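# Clamp the matching-width blank in the vise

## Task

Pick out the plain metal blank whose width equals that of the dark setting master, and seat it in the vise resting on the two loose low parallel bars between the jaws (both bars must still be standing upright at the end), pressed against the fixed jaw (the end block without hoses) and against the work stop (the short rod between the jaws); the setting master and the other blanks must not be left clearly tipped over.

## Robot and tools

Robot: a single custom arm with six revolute joints (joint1 waist, joint2 shoulder, joint3 elbow, joint4 forearm roll, joint5 wrist pitch, joint6 wrist roll) and a parallel two-finger gripper. Upper arm 428 mm, forearm 505 mm, forearm offset 150 mm from the elbow axis. The base sits at (0, 0, +0.091) m, tilted, quat_wxyz (+0.961, +0.218, +0.172, -0.001). Cameras: cam_head_left, cam_head_right, cam_high, cam_low, cam_wrist, all 672x504.

Frame: everything (positions, quaternions, velocities, targets) is in the scene frame. Origin on the table top under the base, +z up, +y to the left when facing +x. Reported poses may be off by a few centimetres, worse at long reach. end_effector_position is the pinch point between closed finger pads, roughly 2 cm behind the fingertips; fingers point along the gripper's +z and open along its y. Closing pushes the tips about 10 mm further along +z, mostly while the pads are more than 40 mm apart.

Row format (shared by all motion tools): 8 numbers [x, y, z, qw, qx, qy, qz, opening]. x, y, z are an absolute gripper position in metres; qw..qz an absolute orientation, w first; opening is an absolute command from -1 (closed) to +1 (fully open, 0.084 m). There is only one arm, so one row per step, not one per arm. Repeat the wanted quaternion in every row rather than copying a drifted reported one. Opening 0 is a real command, so to keep the fingers as they are, resend the current command.

execute_actions(actions, cameras): actions is a list of actions; each action is a list of up to 15 rows, one row per 1/30 s step; a short action repeats its last row until 15 steps pass. Each action's target must lie within 0.6 m of the gripper's starting position along every gripper axis, or it is refused; if the first action fails this against the last reported state, the whole call is refused. An empty list just reports state and images. Each step the controller limits the commanded pose to 70 mm and 16 degrees from the measured pose, so one action may fall short; the result's "Hand target" shows where the arm is actually heading, so send the remainder next time.

move(target, speed, blend, opening_speed, blocking, cameras): target is one row or a list of up to 15 rows (absolute poses, no 0.6 m check), sharing at most 10 s. speed in m/s, 0.002 to 1 (default 0.25), rotation up to twice that in rad/s; one value or one per segment. blend in metres rounds corners at intermediate targets. opening_speed (0.2 or more, scale units per second) ramps the fingers. blocking=false returns after about 0.5 s while the move continues; a new move replaces a running one. The path ignores obstacles and the gripper lags and overshoots more when fast or stretched out. Avoid paths near the arm's own base (go around) since they can flip the shoulder posture. Changed openings on later targets are applied after arriving and settling. The "move:" line reports done (within 3 mm and 2 degrees), off_target, moving, held or fault, plus limits such as paced (pose clipped) or held (steps withheld). Neither done nor off_target tells you about contact.

wait(seconds 0 to 10), stop() to brake a running move, zoom_image(camera, region [x0, y0, x1, y1] in pixels, max 504x504, only cameras in the newest images), show_instructions() for the reference image, clear_fault() after a reported torque fault, read_manual(section="licences"), finished_scene(scene) with the current scene number to end it; the goal must hold with the robot let go.

Results: gripper pose, velocities, Joint positions (last value is measured opening in metres), joint torques (full drive output, offset and noisy, positive toward larger joint values), grip_measured on the -1..1 scale, Tool commands, Hand target, step readings (execute_actions only), and a Wrist depth line: 7x7 grid of median depths in mm, rows separated by " / ", "-" meaning unreadable (range 195 to 3000 mm). "within noise" on joint velocities means the arm is still.

Gripping: to hold, command an opening well below grip_measured; lower squeezes harder (about 24 N per pad up to 6 cm width). Closing fast can press too hard.

Cautions: a blocked arm keeps pushing until commanded away. Contact torque limits (N m): waist 55.2, shoulder 55.2, elbow 46, forearm roll 24.8, wrist pitch 14.9, wrist roll 16.3; reaching one, or holding a motor at its limit for 1 s, causes a torque fault needing clear_fault. Holding loads, stretching out or pushing at unreachable poses heats motors; MOTOR HOT appears at 65 °C and brakes lock at 80 °C for 30 to 60 s. Avoid drops, releasing moving parts, slams, hard hits and strong pushes, and never let anything leave the table. Keep the parallel bars upright and do not topple the setting master or other blanks. Loose objects may occasionally be nudged by outside disturbances. Simulation keeps running while you think.

Each tool is called after "Call:" in YAML: its name, and indented under it one key for each argument.

Reference images:

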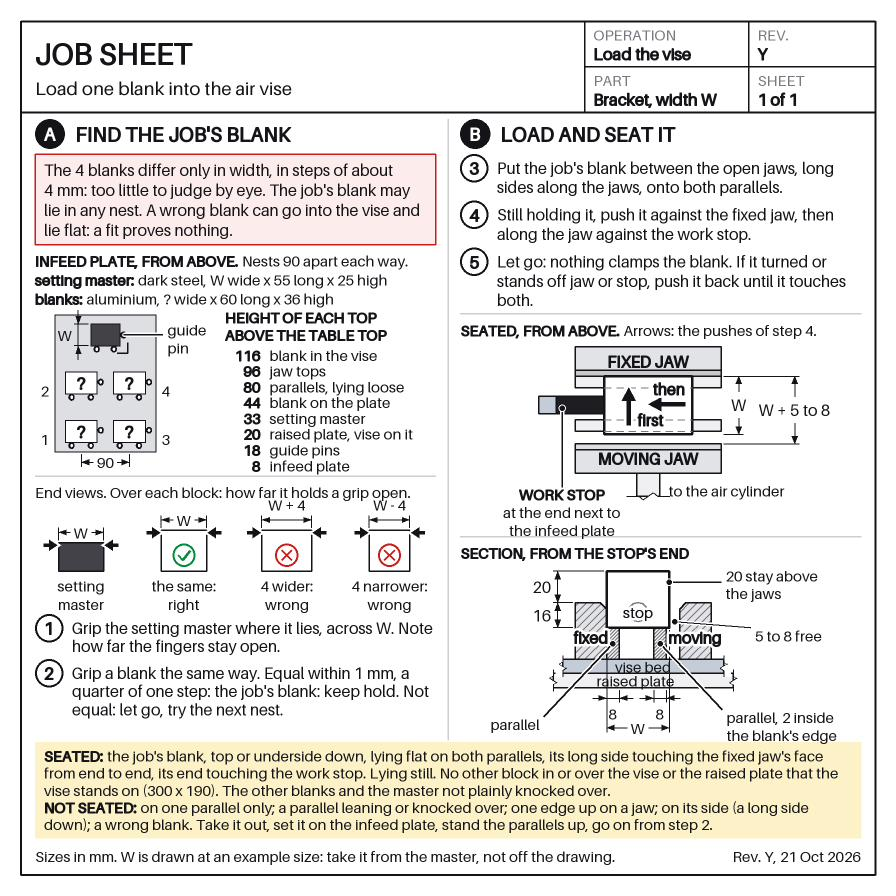

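## Session

I'll start by looking at the scene.

Call:
execute_actions:
  actions: []

Scene clock: 0.00 s.
end_effector_position=(+0.2762, +0.1545, +0.2006) grip_measured=+1.00 end_effector_quat_wxyz=(-0.402, +0.800, +0.440, -0.068)
Joint positions: [0.509 -0.054 -0.358 0.682 -0.444 -1.139 0.084]
Joint velocities: within noise
Joint torques (N m): no reading
Wrist depth (mm): [2893 2804 2202 1864 1562 1346 1211 / - 2617 2118 1788 1506 1325 1240 / - 2462 2011 1683 1442 1330 342 / 2727 2338 1922 1651 1480 368 337 / 2673 2181 1842 1621 406 365 329 / 2690 2084 1818 457 405 355 319 / 2500 2086 499 442 392 347 312]
Hand target: +0.2762, +0.1545, +0.2006; -0.402, +0.800, +0.440, -0.068
Tool commands: gripper/opening=+1.0

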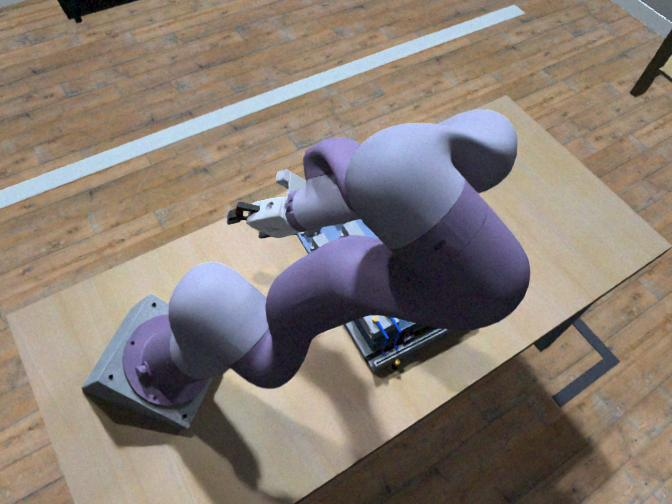

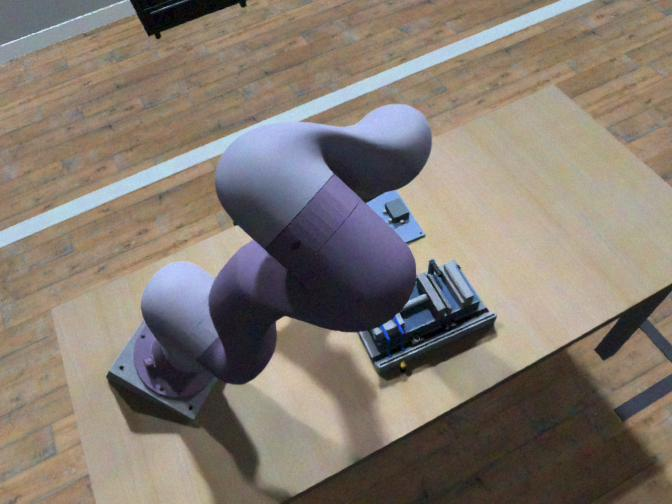

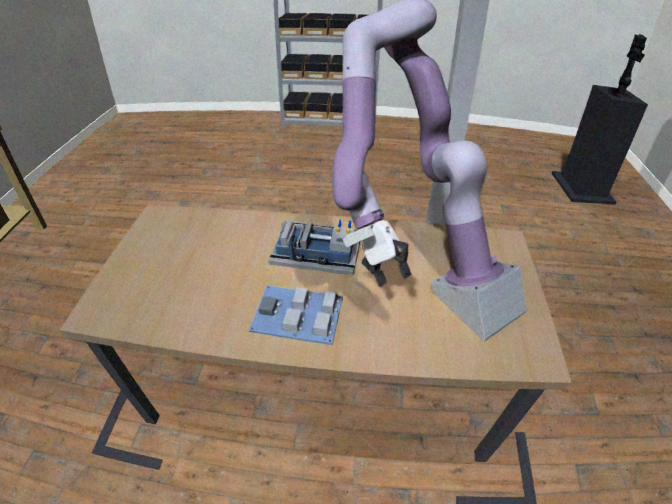

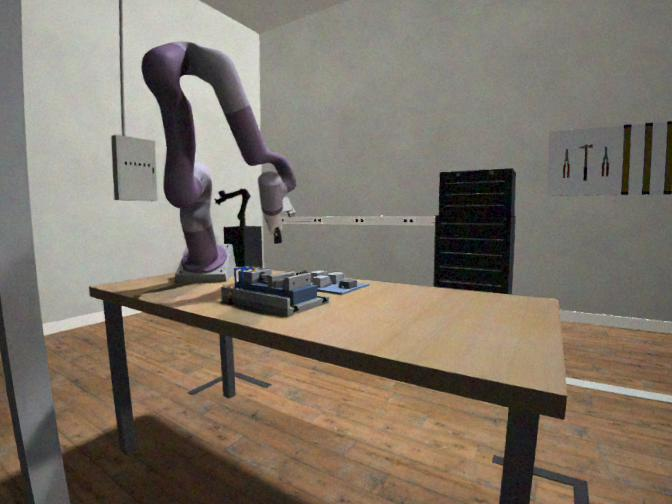

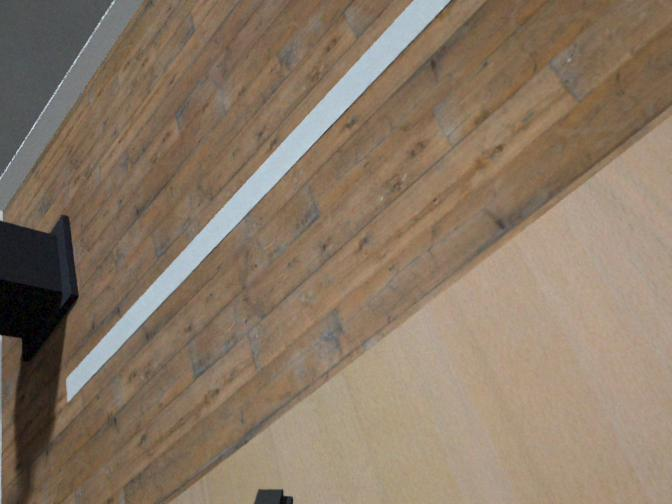

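Call:
zoom_image:
  camera: "cam_high"
  region: [230, 200, 430, 350]

Call:
zoom_image:
  camera: "cam_head_right"
  region: [340, 180, 520, 390]

Call:
zoom_image:
  camera: "cam_head_left"
  region: [220, 180, 460, 390]

Call:
zoom_image:
  camera: "cam_low"
  region: [200, 160, 400, 330]

Scaled by 2.520 (camera's finer frame: 960x720).

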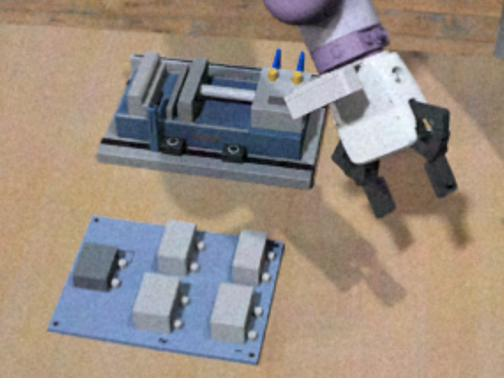

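Scaled by 2.400 (camera's finer frame: 960x720).

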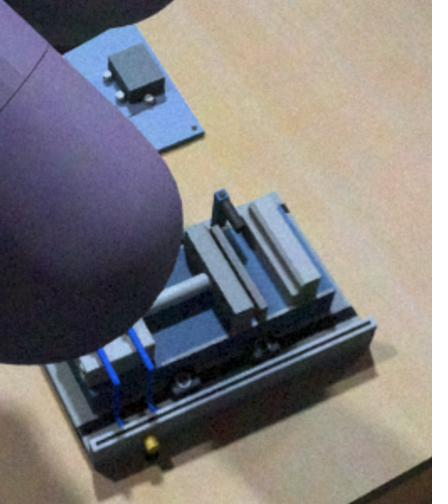

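Scaled by 2.100 (camera's finer frame: 960x720).

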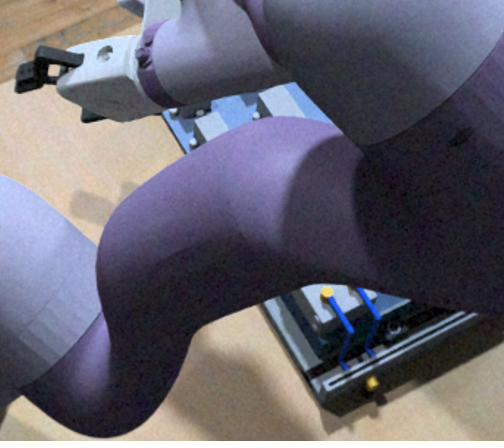

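Scaled by 2.520 (camera's finer frame: 960x720).

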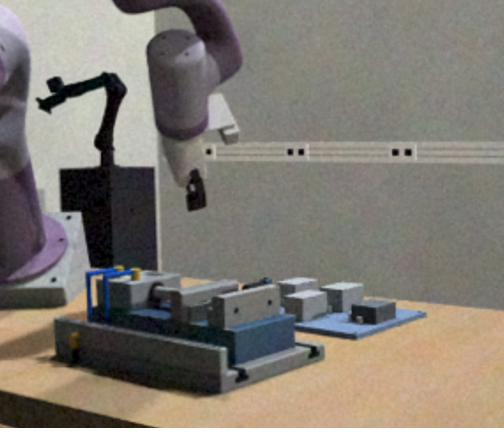

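Call:
move:
  target: [0.45, 0.05, 0.42, 0, 0.70711, 0.70711, 0, 1.0]
  speed: 0.2

Scene clock: 141.07 s.
end_effector_position=(+0.4500, +0.0500, +0.4200) grip_measured=+1.00 end_effector_quat_wxyz=(+0.000, +0.707, +0.707, +0.000)
Joint positions: [0.932 0.24 -0.72 -0.587 -1.19 -0.354 0.084]
Joint torques (N m): [11 18.14 -36.36 -0.74 -2.54 -1.34]
Wrist depth (mm): [548 549 548 549 548 547 547 / 549 551 548 550 540 540 540 / 549 551 550 550 541 542 542 / 550 552 550 550 542 527 542 / 554 553 550 551 552 551 552 / 554 554 552 552 551 553 550 / 555 555 555 533 533 534 536]
Hand target: +0.4500, +0.0500, +0.4200; +0.000, +0.707, +0.707, +0.000
Off the commanded pose: 0.000 m, 0 deg.
move: done

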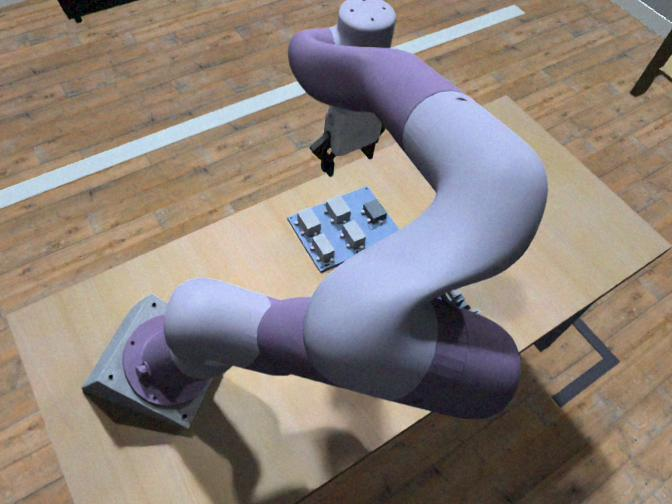

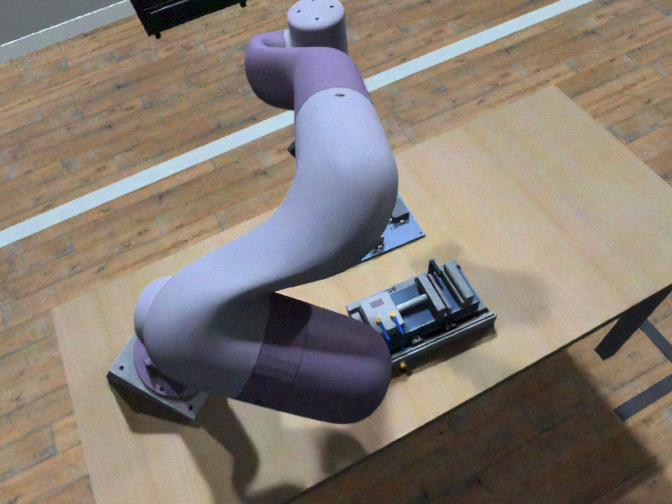

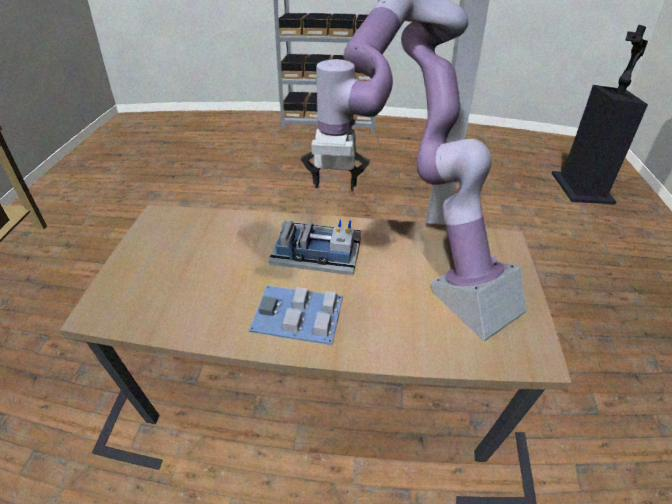

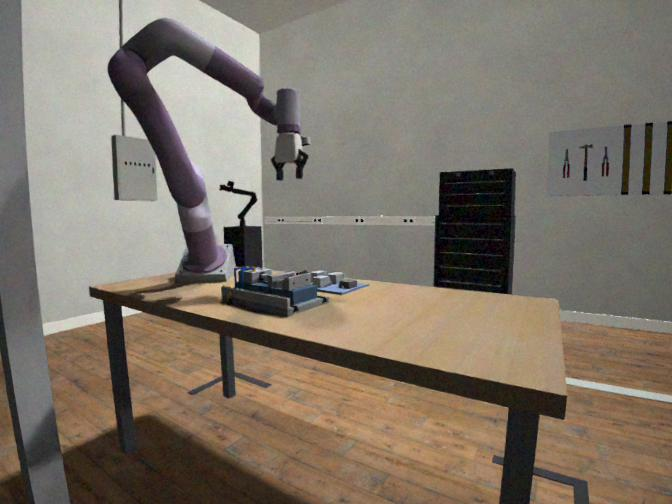

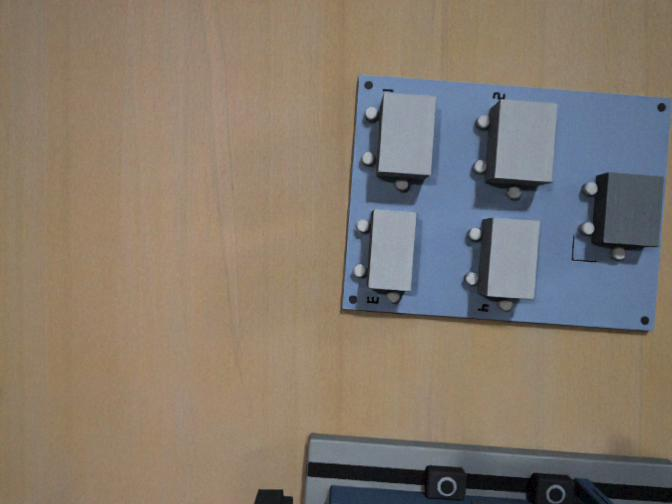

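Call:
zoom_image:
  camera: "cam_wrist"
  region: [340, 70, 560, 320]

Call:
zoom_image:
  camera: "cam_wrist"
  region: [540, 90, 672, 340]

Call:
zoom_image:
  camera: "cam_wrist"
  region: [250, 420, 672, 504]

Scaled by 2.016 (camera's finer frame: 960x720).

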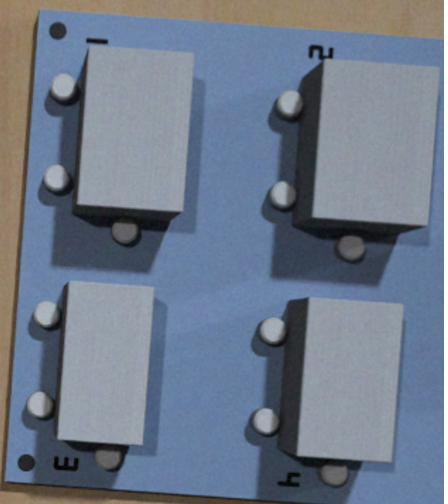

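Scaled by 2.016 (camera's finer frame: 960x720).

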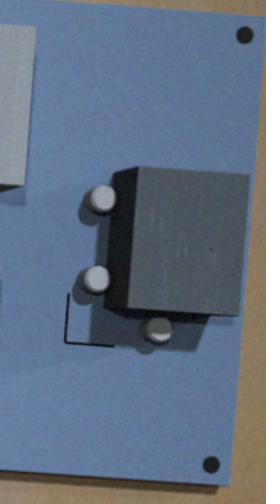

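Scaled by 1.194 (camera's finer frame: 960x720).

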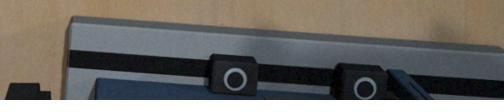

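Call:
move:
  target: [0.58, -0.2, 0.42, 0, 0.70711, 0.70711, 0, 1.0]
  speed: 0.2
  cameras: ["cam_wrist", "cam_high"]

Call:
zoom_image:
  camera: "cam_wrist"
  region: [100, 100, 600, 420]

Scene clock: 240.60 s.
end_effector_position=(+0.5800, -0.2000, +0.4200) grip_measured=+1.00 end_effector_quat_wxyz=(+0.000, +0.707, +0.707, +0.000)
Joint positions: [0.294 0.408 -0.88 -0.579 -1.135 -1.07 0.084]
Joint torques (N m): [-2.17 0.87 -35.72 2.09 2.64 -1.38]
Wrist depth (mm): [548 549 548 547 547 547 547 / 548 550 549 550 549 546 550 / 550 530 510 529 489 548 547 / 551 455 465 465 491 550 551 / 553 502 491 513 491 550 551 / 553 555 555 551 554 554 552 / 554 555 554 554 553 551 554]
Hand target: +0.5800, -0.2000, +0.4200; +0.000, +0.707, +0.707, +0.000
Off the commanded pose: 0.000 m, 0 deg.
move: done
Images, in order (width x height): cam_high 672x504, cam_wrist 672x504.

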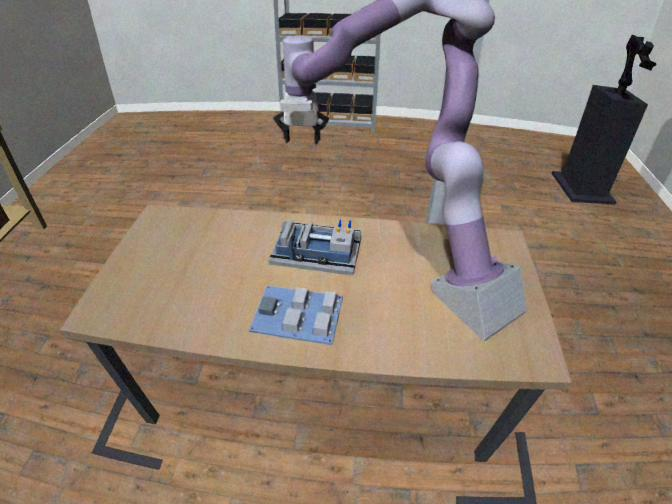

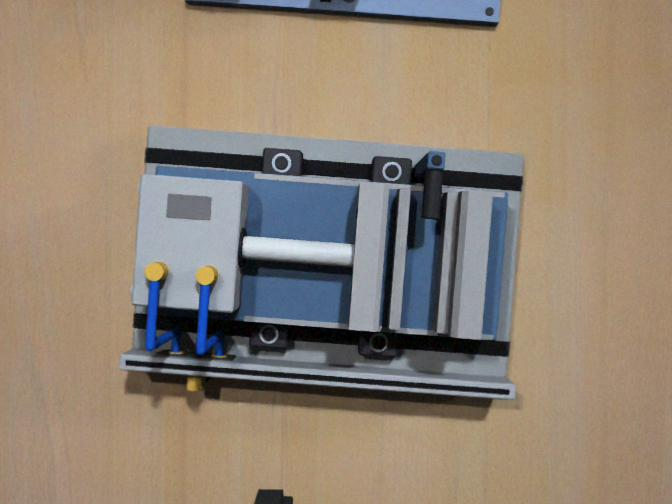

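Scaled by 1.008 (camera's finer frame: 960x720).

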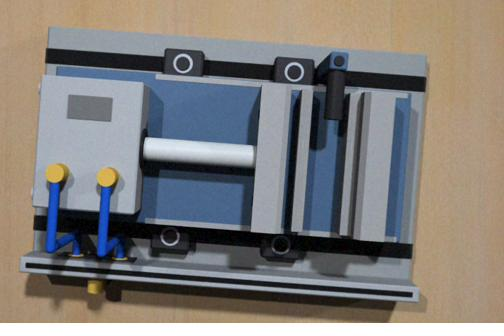

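Call:
zoom_image:
  camera: "cam_wrist"
  region: [340, 140, 540, 350]

Scaled by 2.400 (camera's finer frame: 960x720).

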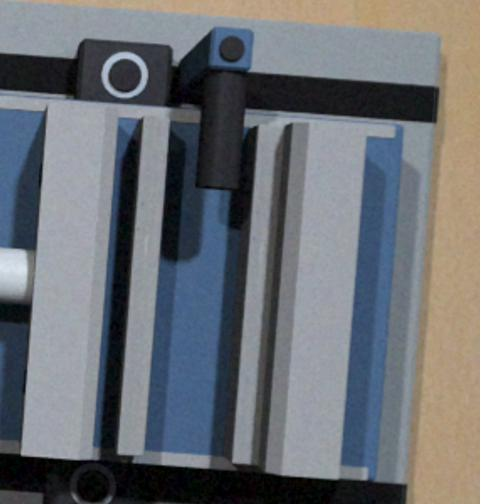

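Call:
move:
  target: [0.649, 0.145, 0.25, 0, 0.73135, 0.682, 0, 1.0]
  speed: 0.2
  cameras: ["cam_wrist", "cam_high", "cam_head_left"]

Scene clock: 343.77 s.
end_effector_position=(+0.6490, +0.1449, +0.2500) grip_measured=+1.00 end_effector_quat_wxyz=(+0.000, +0.731, +0.682, +0.000)
Joint positions: [0.622 -0.354 -1.097 -0.765 -0.876 -0.339 0.084]
Joint torques (N m): [19.86 18.75 -32.77 -0.78 2.55 1.39]
Wrist depth (mm): [1124 379 379 378 378 379 378 / 379 380 379 379 379 379 378 / 380 380 380 380 380 380 380 / 338 372 336 372 372 380 380 / 338 373 337 373 373 381 381 / 358 373 374 373 373 381 382 / 338 374 374 374 375 383 382]
Hand target: +0.6490, +0.1450, +0.2500; +0.000, +0.731, +0.682, +0.000
Off the commanded pose: 0.000 m, 0 deg.
move: done
Images, in order (width x height): cam_head_left 672x504, cam_high 672x504, cam_wrist 672x504.

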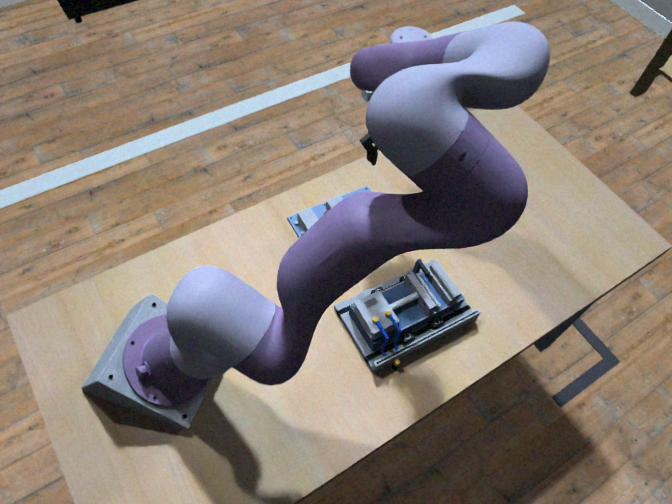

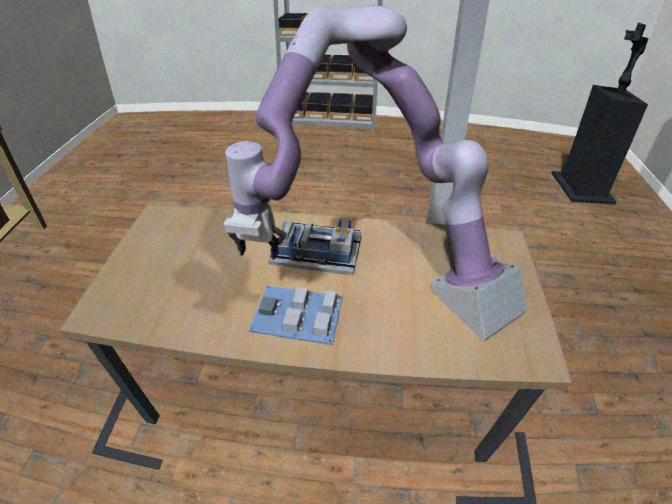

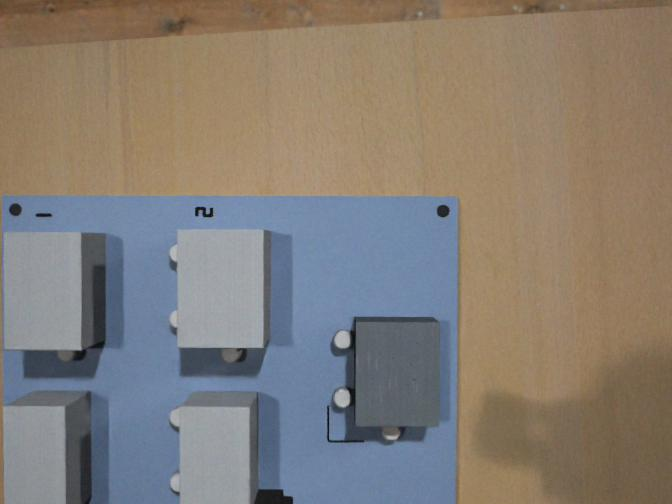

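Call:
zoom_image:
  camera: "cam_wrist"
  region: [320, 290, 470, 460]

Call:
zoom_image:
  camera: "cam_wrist"
  region: [0, 190, 300, 504]

Scaled by 2.965 (camera's finer frame: 960x720).

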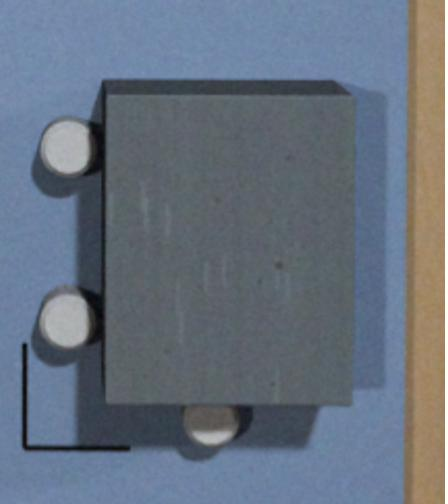

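Scaled by 1.605 (camera's finer frame: 960x720).

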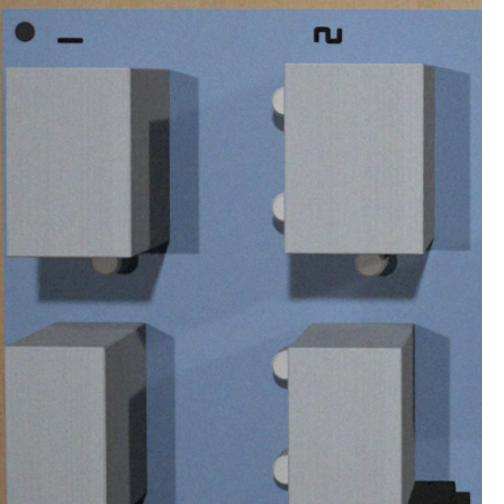

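Call:
move:
  target: [0.649, 0.145, 0.12, 0, 0.73135, 0.682, 0, 1.0]
  speed: 0.15
  cameras: ["cam_wrist", "cam_high", "cam_low"]

Call:
zoom_image:
  camera: "cam_wrist"
  region: [240, 300, 540, 504]

Call:
zoom_image:
  camera: "cam_high"
  region: [200, 200, 340, 340]

Scene clock: 383.47 s.
end_effector_position=(+0.6490, +0.1450, +0.1201) grip_measured=+1.00 end_effector_quat_wxyz=(+0.000, +0.731, +0.682, +0.000)
Joint positions: [0.508 -0.523 -1.079 -0.952 -0.702 -0.203 0.084]
Joint torques (N m): [11.71 21.87 -28.31 -0.93 2.74 1.55]
Wrist depth (mm): [249 249 249 249 249 249 249 / 250 250 250 250 250 250 249 / 250 250 250 250 250 250 250 / 243 206 242 242 242 250 250 / 243 207 243 243 243 250 251 / 244 207 243 243 218 251 251 / 244 244 244 243 218 251 252]
Hand target: +0.6490, +0.1450, +0.1200; +0.000, +0.731, +0.682, +0.000
Off the commanded pose: 0.000 m, 0 deg.
move: done
Images, in order (width x height): cam_high 672x504, cam_low 672x504, cam_wrist 672x504.

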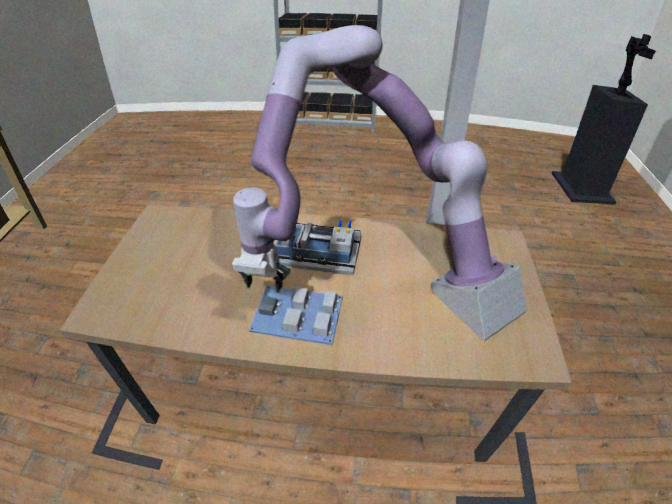

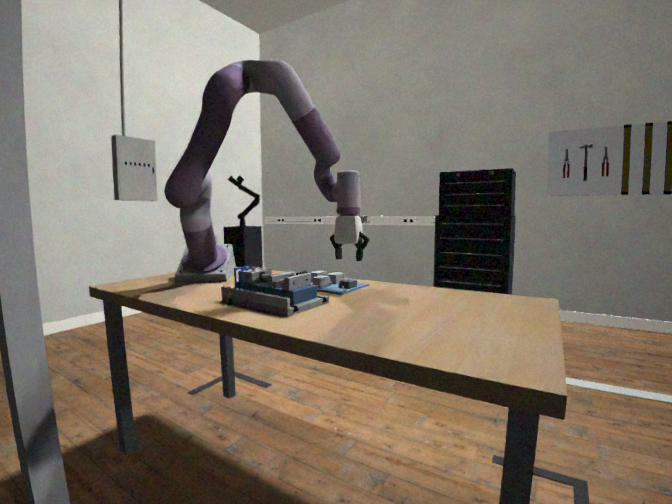

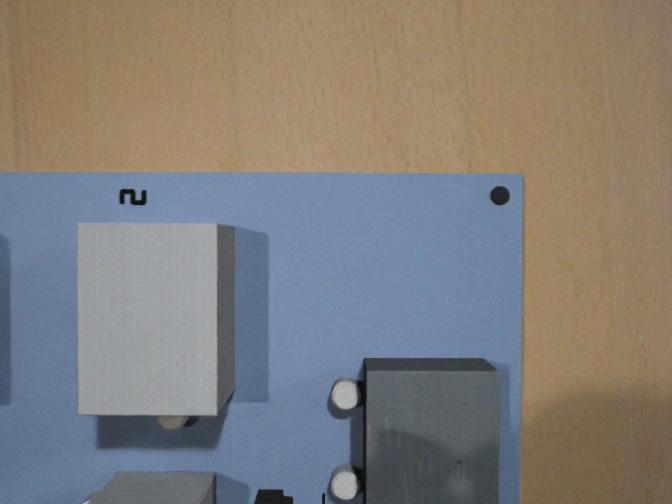

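Scaled by 1.680 (camera's finer frame: 960x720).

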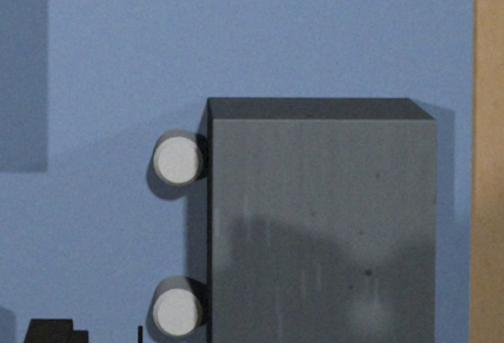

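Scaled by 3.600 (camera's finer frame: 960x720).

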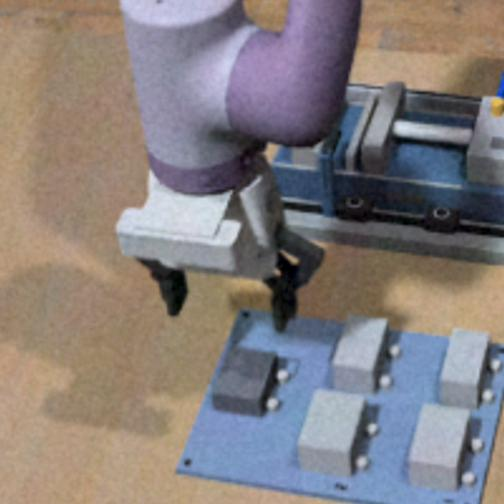

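Call:
move:
  target:
    - [0.74, 0.145, 0.12, 0, 0.73135, 0.682, 0, -1.0]
    - [0.74, 0.145, 0.035, 0, 0.73135, 0.682, 0, -1.0]
  speed: 0.12
  opening_speed: 1.5
  cameras: ["cam_wrist"]

Scene clock: 413.53 s.
end_effector_position=(+0.7400, +0.1450, +0.0351) grip_measured=-1.00 end_effector_quat_wxyz=(+0.000, +0.731, +0.682, +0.000)
Joint positions: [0.393 -0.748 -1.342 -0.968 -0.672 -0.308 0]
Joint torques (N m): [13.55 29.77 -28.47 -1.02 2.76 1.34]
Wrist depth (mm): [- - - - - - - / - - - - - - - / - - - - - - - / - - - - - - - / - - - - - - - / - - - - - - - / - - - - - - -]
Hand target: +0.7400, +0.1450, +0.0350; +0.000, +0.731, +0.682, +0.000
Off the commanded pose: 0.000 m, 0 deg.
move: done

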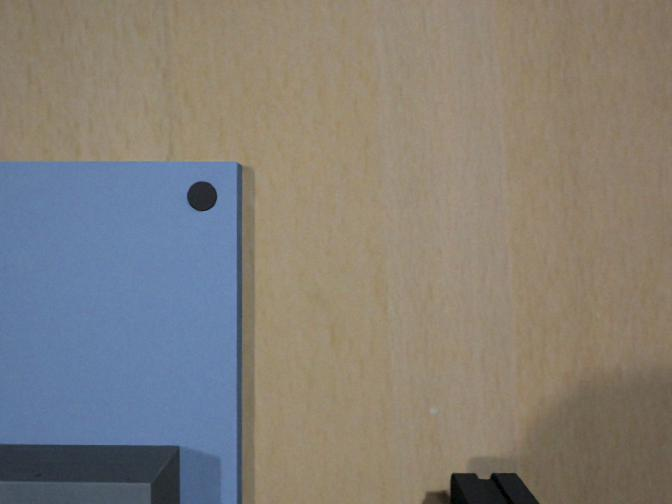

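Call:
zoom_image:
  camera: "cam_wrist"
  region: [420, 444, 560, 504]

Scaled by 3.600 (camera's finer frame: 960x720).

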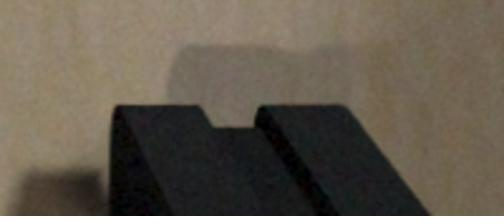

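Call:
move:
  target: [0.74, 0.145, 0.021, 0, 0.73135, 0.682, 0, -1.0]
  speed: 0.03
  cameras: []

Call:
move:
  target: [0.74, 0.145, 0.0195, 0, 0.73135, 0.682, 0, -1.0]
  speed: 0.01
  cameras: []

Call:
move:
  target: [0.74, 0.145, 0.0185, 0, 0.73135, 0.682, 0, -1.0]
  speed: 0.01
  cameras: []

Call:
move:
  target: [0.74, 0.145, 0.0175, 0, 0.73135, 0.682, 0, -1.0]
  speed: 0.01
  cameras: ["cam_wrist"]

Scene clock: 451.77 s.
end_effector_position=(+0.7400, +0.1450, +0.0211) grip_measured=-1.00 end_effector_quat_wxyz=(+0.000, +0.731, +0.682, +0.000)
Joint positions: [0.383 -0.77 -1.35 -0.987 -0.66 -0.295 0]
Joint torques (N m): [12.95 28.41 -27.71 -1.03 2.69 1.51]
Wrist depth (mm): [- - - - - - - / - - - - - - - / - - - - - - - / - - - - - - - / - - - - - - - / - - - - - - - / - - - - - - -]
Hand target: +0.7400, +0.1450, +0.0210; +0.000, +0.731, +0.682, +0.000
Off the commanded pose: 0.000 m, 0 deg.
move: done

Scene clock: 452.47 s.
end_effector_position=(+0.7402, +0.1450, +0.0198) grip_measured=-1.00 end_effector_quat_wxyz=(+0.000, +0.731, +0.682, +0.000)
Joint positions: [0.382 -0.772 -1.351 -0.989 -0.659 -0.294 0]
Joint torques (N m): [4 9 -20.11 -2.12 4.83 1.36]
Wrist depth (mm): [- - - - - - - / - - - - - - - / - - - - - - - / - - - - - - - / - - - - - - - / - - - - - - - / - - - - - - -]
Hand target: +0.7400, +0.1450, +0.0195; +0.000, +0.731, +0.682, +0.000
Off the commanded pose: 0.000 m, 0 deg.
move: done

Scene clock: 453.17 s.
end_effector_position=(+0.7406, +0.1448, +0.0194) grip_measured=-1.00 end_effector_quat_wxyz=(+0.000, +0.732, +0.682, +0.001)
Joint positions: [0.381 -0.772 -1.351 -0.99 -0.658 -0.293 0]
Joint torques (N m): [-5.03 -1.79 -19.02 -3.27 5.94 1.33]
Wrist depth (mm): [- - - - - - - / - - - - - - - / - - - - - - - / - - - - - - - / - - - - - - - / - - - - - - - / - - - - - - -]
Hand target: +0.7400, +0.1450, +0.0185; +0.000, +0.731, +0.682, +0.000
Off the commanded pose: 0.001 m, 0 deg.
move: done

Scene clock: 453.87 s.
end_effector_position=(+0.7410, +0.1449, +0.0192) grip_measured=-1.00 end_effector_quat_wxyz=(+0.000, +0.732, +0.682, +0.001)
Joint positions: [0.381 -0.773 -1.352 -0.992 -0.657 -0.292 0]
Joint torques (N m): [-8.24 -12.54 -15.31 -3.5 8.01 1.37]
Wrist depth (mm): [- - - - - - - / - - - - - - - / - - - - - - - / - - - - - - - / - - - - - - - / - - - - - - - / - - - - - - -]
Hand target: +0.7400, +0.1450, +0.0175; +0.000, +0.731, +0.682, +0.000
Off the commanded pose: 0.002 m, 0 deg.
move: done

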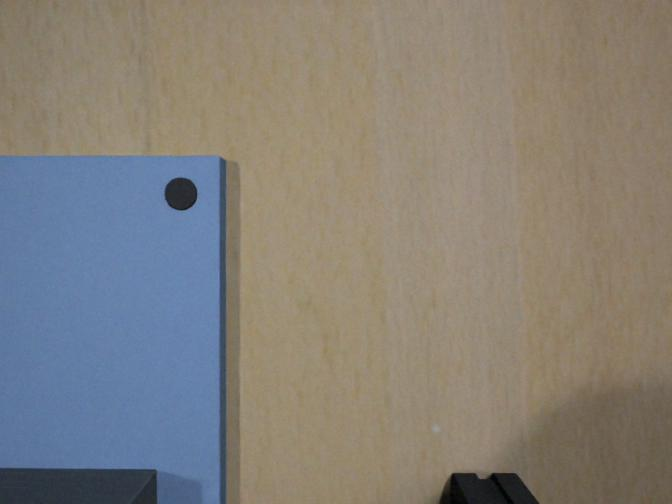

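Call:
move:
  target:
    - [0.74, 0.145, 0.10, 0, 0.73135, 0.682, 0, -1.0]
    - [0.649, 0.145, 0.11, 0, 0.73135, 0.682, 0, 1.0]
    - [0.649, 0.145, 0.0425, 0, 0.73135, 0.682, 0, 1.0]
  speed: [0.1, 0.15, 0.08]
  cameras: ["cam_wrist", "cam_high"]

Scene clock: 475.20 s.
end_effector_position=(+0.6490, +0.1450, +0.0426) grip_measured=+1.00 end_effector_quat_wxyz=(+0.000, +0.731, +0.682, +0.000)
Joint positions: [0.442 -0.646 -1.105 -1.095 -0.624 -0.096 0.084]
Joint torques (N m): [11.61 24.68 -26.25 -0.79 2.78 1.42]
Wrist depth (mm): [- - - - - - - / - - - - - - - / - - - - - - - / - - - - - - - / - - - - - - - / - - - - - - - / - - - - - - -]
Hand target: +0.6490, +0.1450, +0.0425; +0.000, +0.731, +0.682, +0.000
Off the commanded pose: 0.000 m, 0 deg.
move: done
Images, in order (width x height): cam_high 672x504, cam_wrist 672x504.

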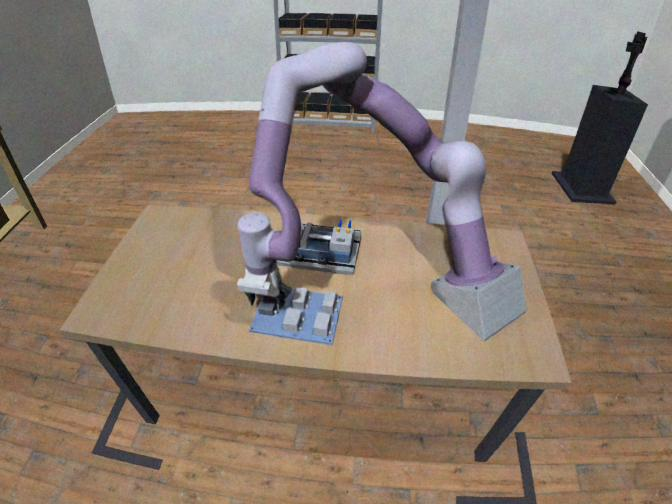

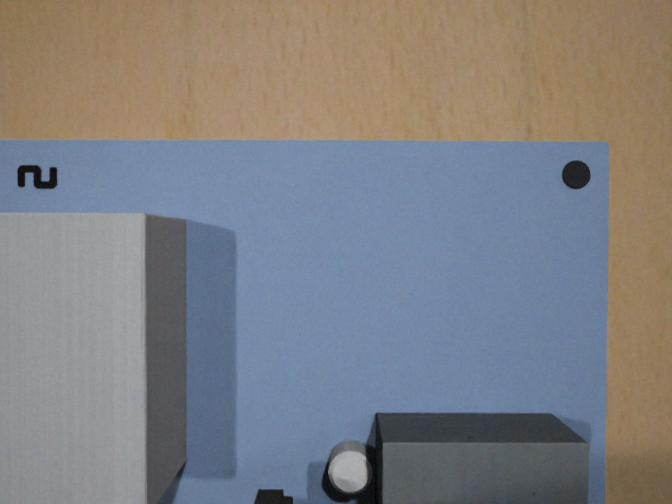

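Call:
zoom_image:
  camera: "cam_wrist"
  region: [320, 390, 620, 504]

Call:
move:
  target: [0.649, 0.145, 0.0425, 0, 0.73135, 0.682, 0, -0.4]
  speed: 0.05
  opening_speed: 0.6
  cameras: ["cam_wrist"]

Call:
zoom_image:
  camera: "cam_wrist"
  region: [240, 390, 672, 504]

Scaled by 1.680 (camera's finer frame: 960x720).

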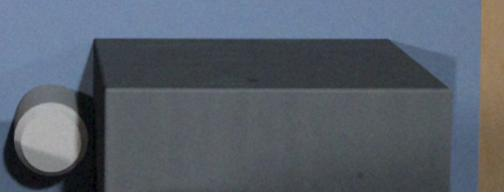

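Scene clock: 492.03 s.
end_effector_position=(+0.6489, +0.1450, +0.0425) grip_measured=-0.01 end_effector_quat_wxyz=(+0.000, +0.731, +0.682, +0.000)
Joint positions: [0.442 -0.646 -1.105 -1.096 -0.624 -0.095 0.044]
Joint torques (N m): [13.16 28.27 -28.74 -1.02 1.41 1.16]
Wrist depth (mm): [- - - - - - - / - - - - - - - / - - - - - - - / - - - - - - - / - - - - - - - / - - - - - - - / - - - - - - -]
Hand target: +0.6490, +0.1450, +0.0425; +0.000, +0.731, +0.682, +0.000
Off the commanded pose: 0.000 m, 0 deg.
move: done

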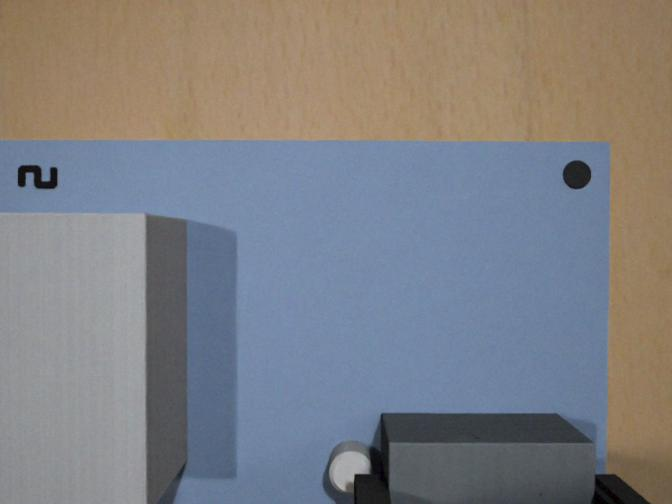

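Scaled by 1.167 (camera's finer frame: 960x720).

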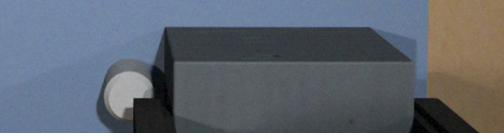

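Call:
move:
  target:
    - [0.649, 0.145, 0.0425, 0, 0.73135, 0.682, 0, 1.0]
    - [0.649, 0.145, 0.13, 0, 0.73135, 0.682, 0, 1.0]
    - [0.561, 0.1945, 0.13, 0, 0.73135, 0.682, 0, 1.0]
  speed: [0.1, 0.15, 0.15]
  opening_speed: 1.5
  cameras: ["cam_wrist", "cam_high"]

Call:
zoom_image:
  camera: "cam_wrist"
  region: [272, 300, 572, 504]

Scene clock: 596.50 s.
end_effector_position=(+0.5611, +0.1945, +0.1300) grip_measured=+1.00 end_effector_quat_wxyz=(+0.000, +0.731, +0.682, +0.000)
Joint positions: [0.646 -0.515 -0.955 -0.99 -0.691 0.003 0.084]
Joint torques (N m): [21.33 17.84 -11.31 -1.02 2.69 1.39]
Wrist depth (mm): [1005 1007 1006 1001 998 259 259 / 260 260 260 259 259 259 259 / 260 260 260 260 260 260 260 / 261 260 261 261 260 260 260 / 261 253 253 253 252 252 252 / 262 217 253 253 217 253 253 / 262 218 254 254 217 253 253]
Hand target: +0.5610, +0.1945, +0.1300; +0.000, +0.731, +0.682, +0.000
Off the commanded pose: 0.000 m, 0 deg.
move: done
Images, in order (width x height): cam_high 672x504, cam_wrist 672x504.

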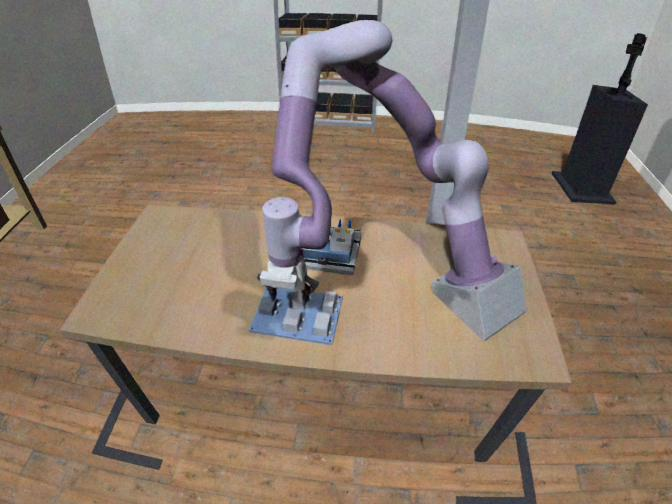

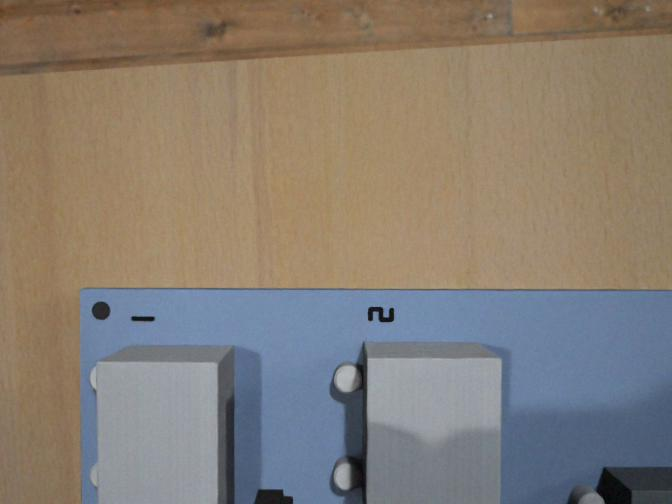

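Scaled by 1.680 (camera's finer frame: 960x720).

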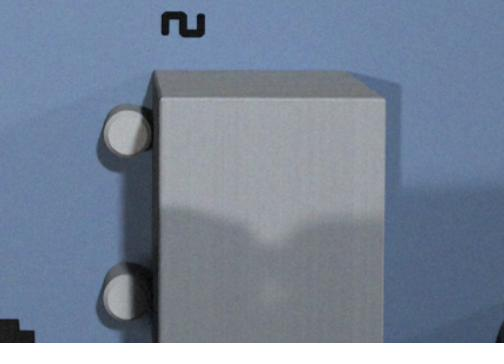

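Call:
move:
  target:
    - [0.5598, 0.1943, 0.0475, 0, 0.73135, 0.682, 0, 1.0]
    - [0.5598, 0.1943, 0.0475, 0, 0.73135, 0.682, 0, -0.4]
  speed: [0.1, 0.1]
  opening_speed: 0.6
  cameras: ["cam_wrist"]

Call:
zoom_image:
  camera: "cam_wrist"
  region: [240, 390, 672, 504]

Scene clock: 617.90 s.
end_effector_position=(+0.5598, +0.1943, +0.0475) grip_measured=-0.01 end_effector_quat_wxyz=(+0.000, +0.731, +0.682, +0.000)
Joint positions: [0.569 -0.652 -0.977 -1.178 -0.611 0.149 0.044]
Joint torques (N m): [12.28 22.8 -15.75 -0.32 2.14 1.36]
Wrist depth (mm): [- - - - - - - / - - - - - - - / - - - - - - - / - - - - - - - / - - - - - - - / - - - - - - - / - - - - - - -]
Hand target: +0.5598, +0.1943, +0.0475; +0.000, +0.731, +0.682, +0.000
Off the commanded pose: 0.000 m, 0 deg.
move: done

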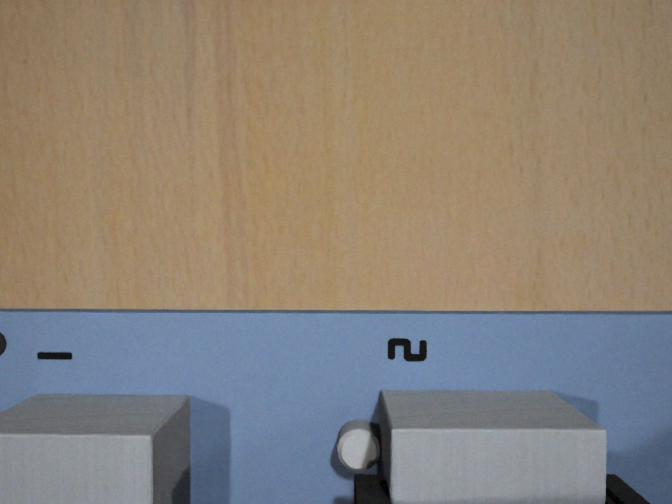

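Scaled by 1.167 (camera's finer frame: 960x720).

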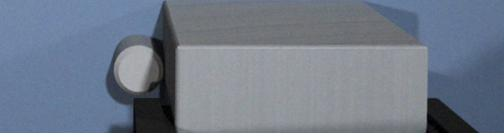

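Call:
move:
  target:
    - [0.5598, 0.1943, 0.0475, 0, 0.73135, 0.682, 0, -0.9]
    - [0.5598, 0.1943, 0.10, 0, 0.73135, 0.682, 0, -0.9]
  speed: [0.05, 0.05]
  opening_speed: 0.6
  cameras: ["cam_wrist", "cam_high"]

Scene clock: 678.27 s.
end_effector_position=(+0.5598, +0.1943, +0.0999) grip_measured=-0.01 end_effector_quat_wxyz=(+0.000, +0.731, +0.682, +0.000)
Joint positions: [0.618 -0.562 -0.958 -1.056 -0.658 0.055 0.044]
Joint torques (N m): [21.87 45.65 -11.12 2.28 -2.5 -1.39]
Wrist depth (mm): [971 975 229 229 229 229 229 / 229 229 229 229 230 229 229 / 230 230 230 230 230 230 230 / 230 230 230 231 230 230 230 / 231 223 223 223 223 223 222 / 231 - 223 223 223 223 222 / - - 223 - - - 223]
Hand target: +0.5598, +0.1943, +0.1000; +0.000, +0.731, +0.682, +0.000
Off the commanded pose: 0.000 m, 0 deg.
move: done
Images, in order (width x height): cam_high 672x504, cam_wrist 672x504.

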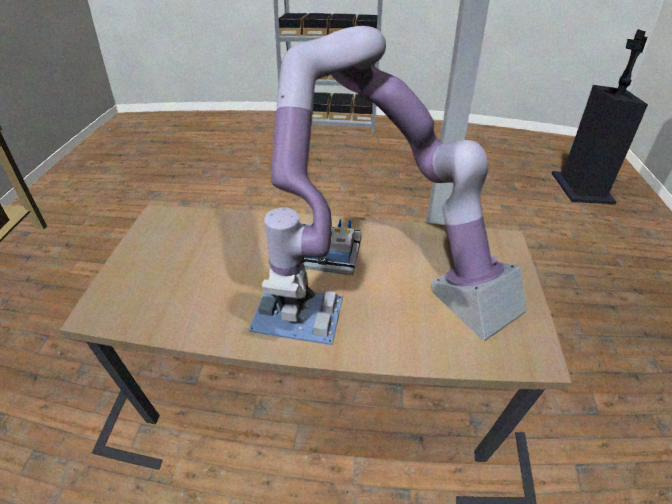

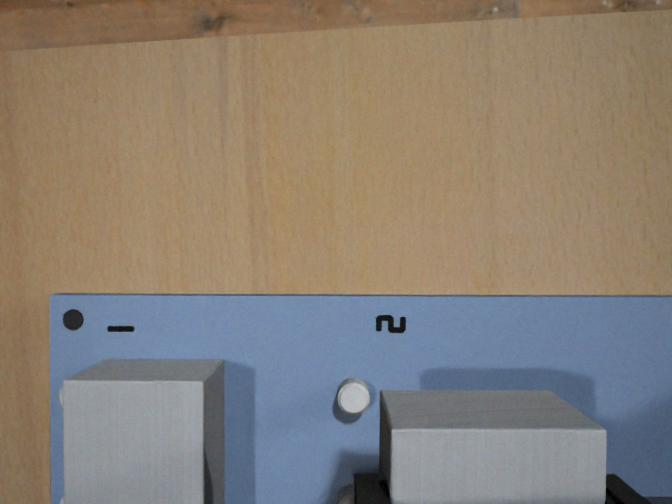

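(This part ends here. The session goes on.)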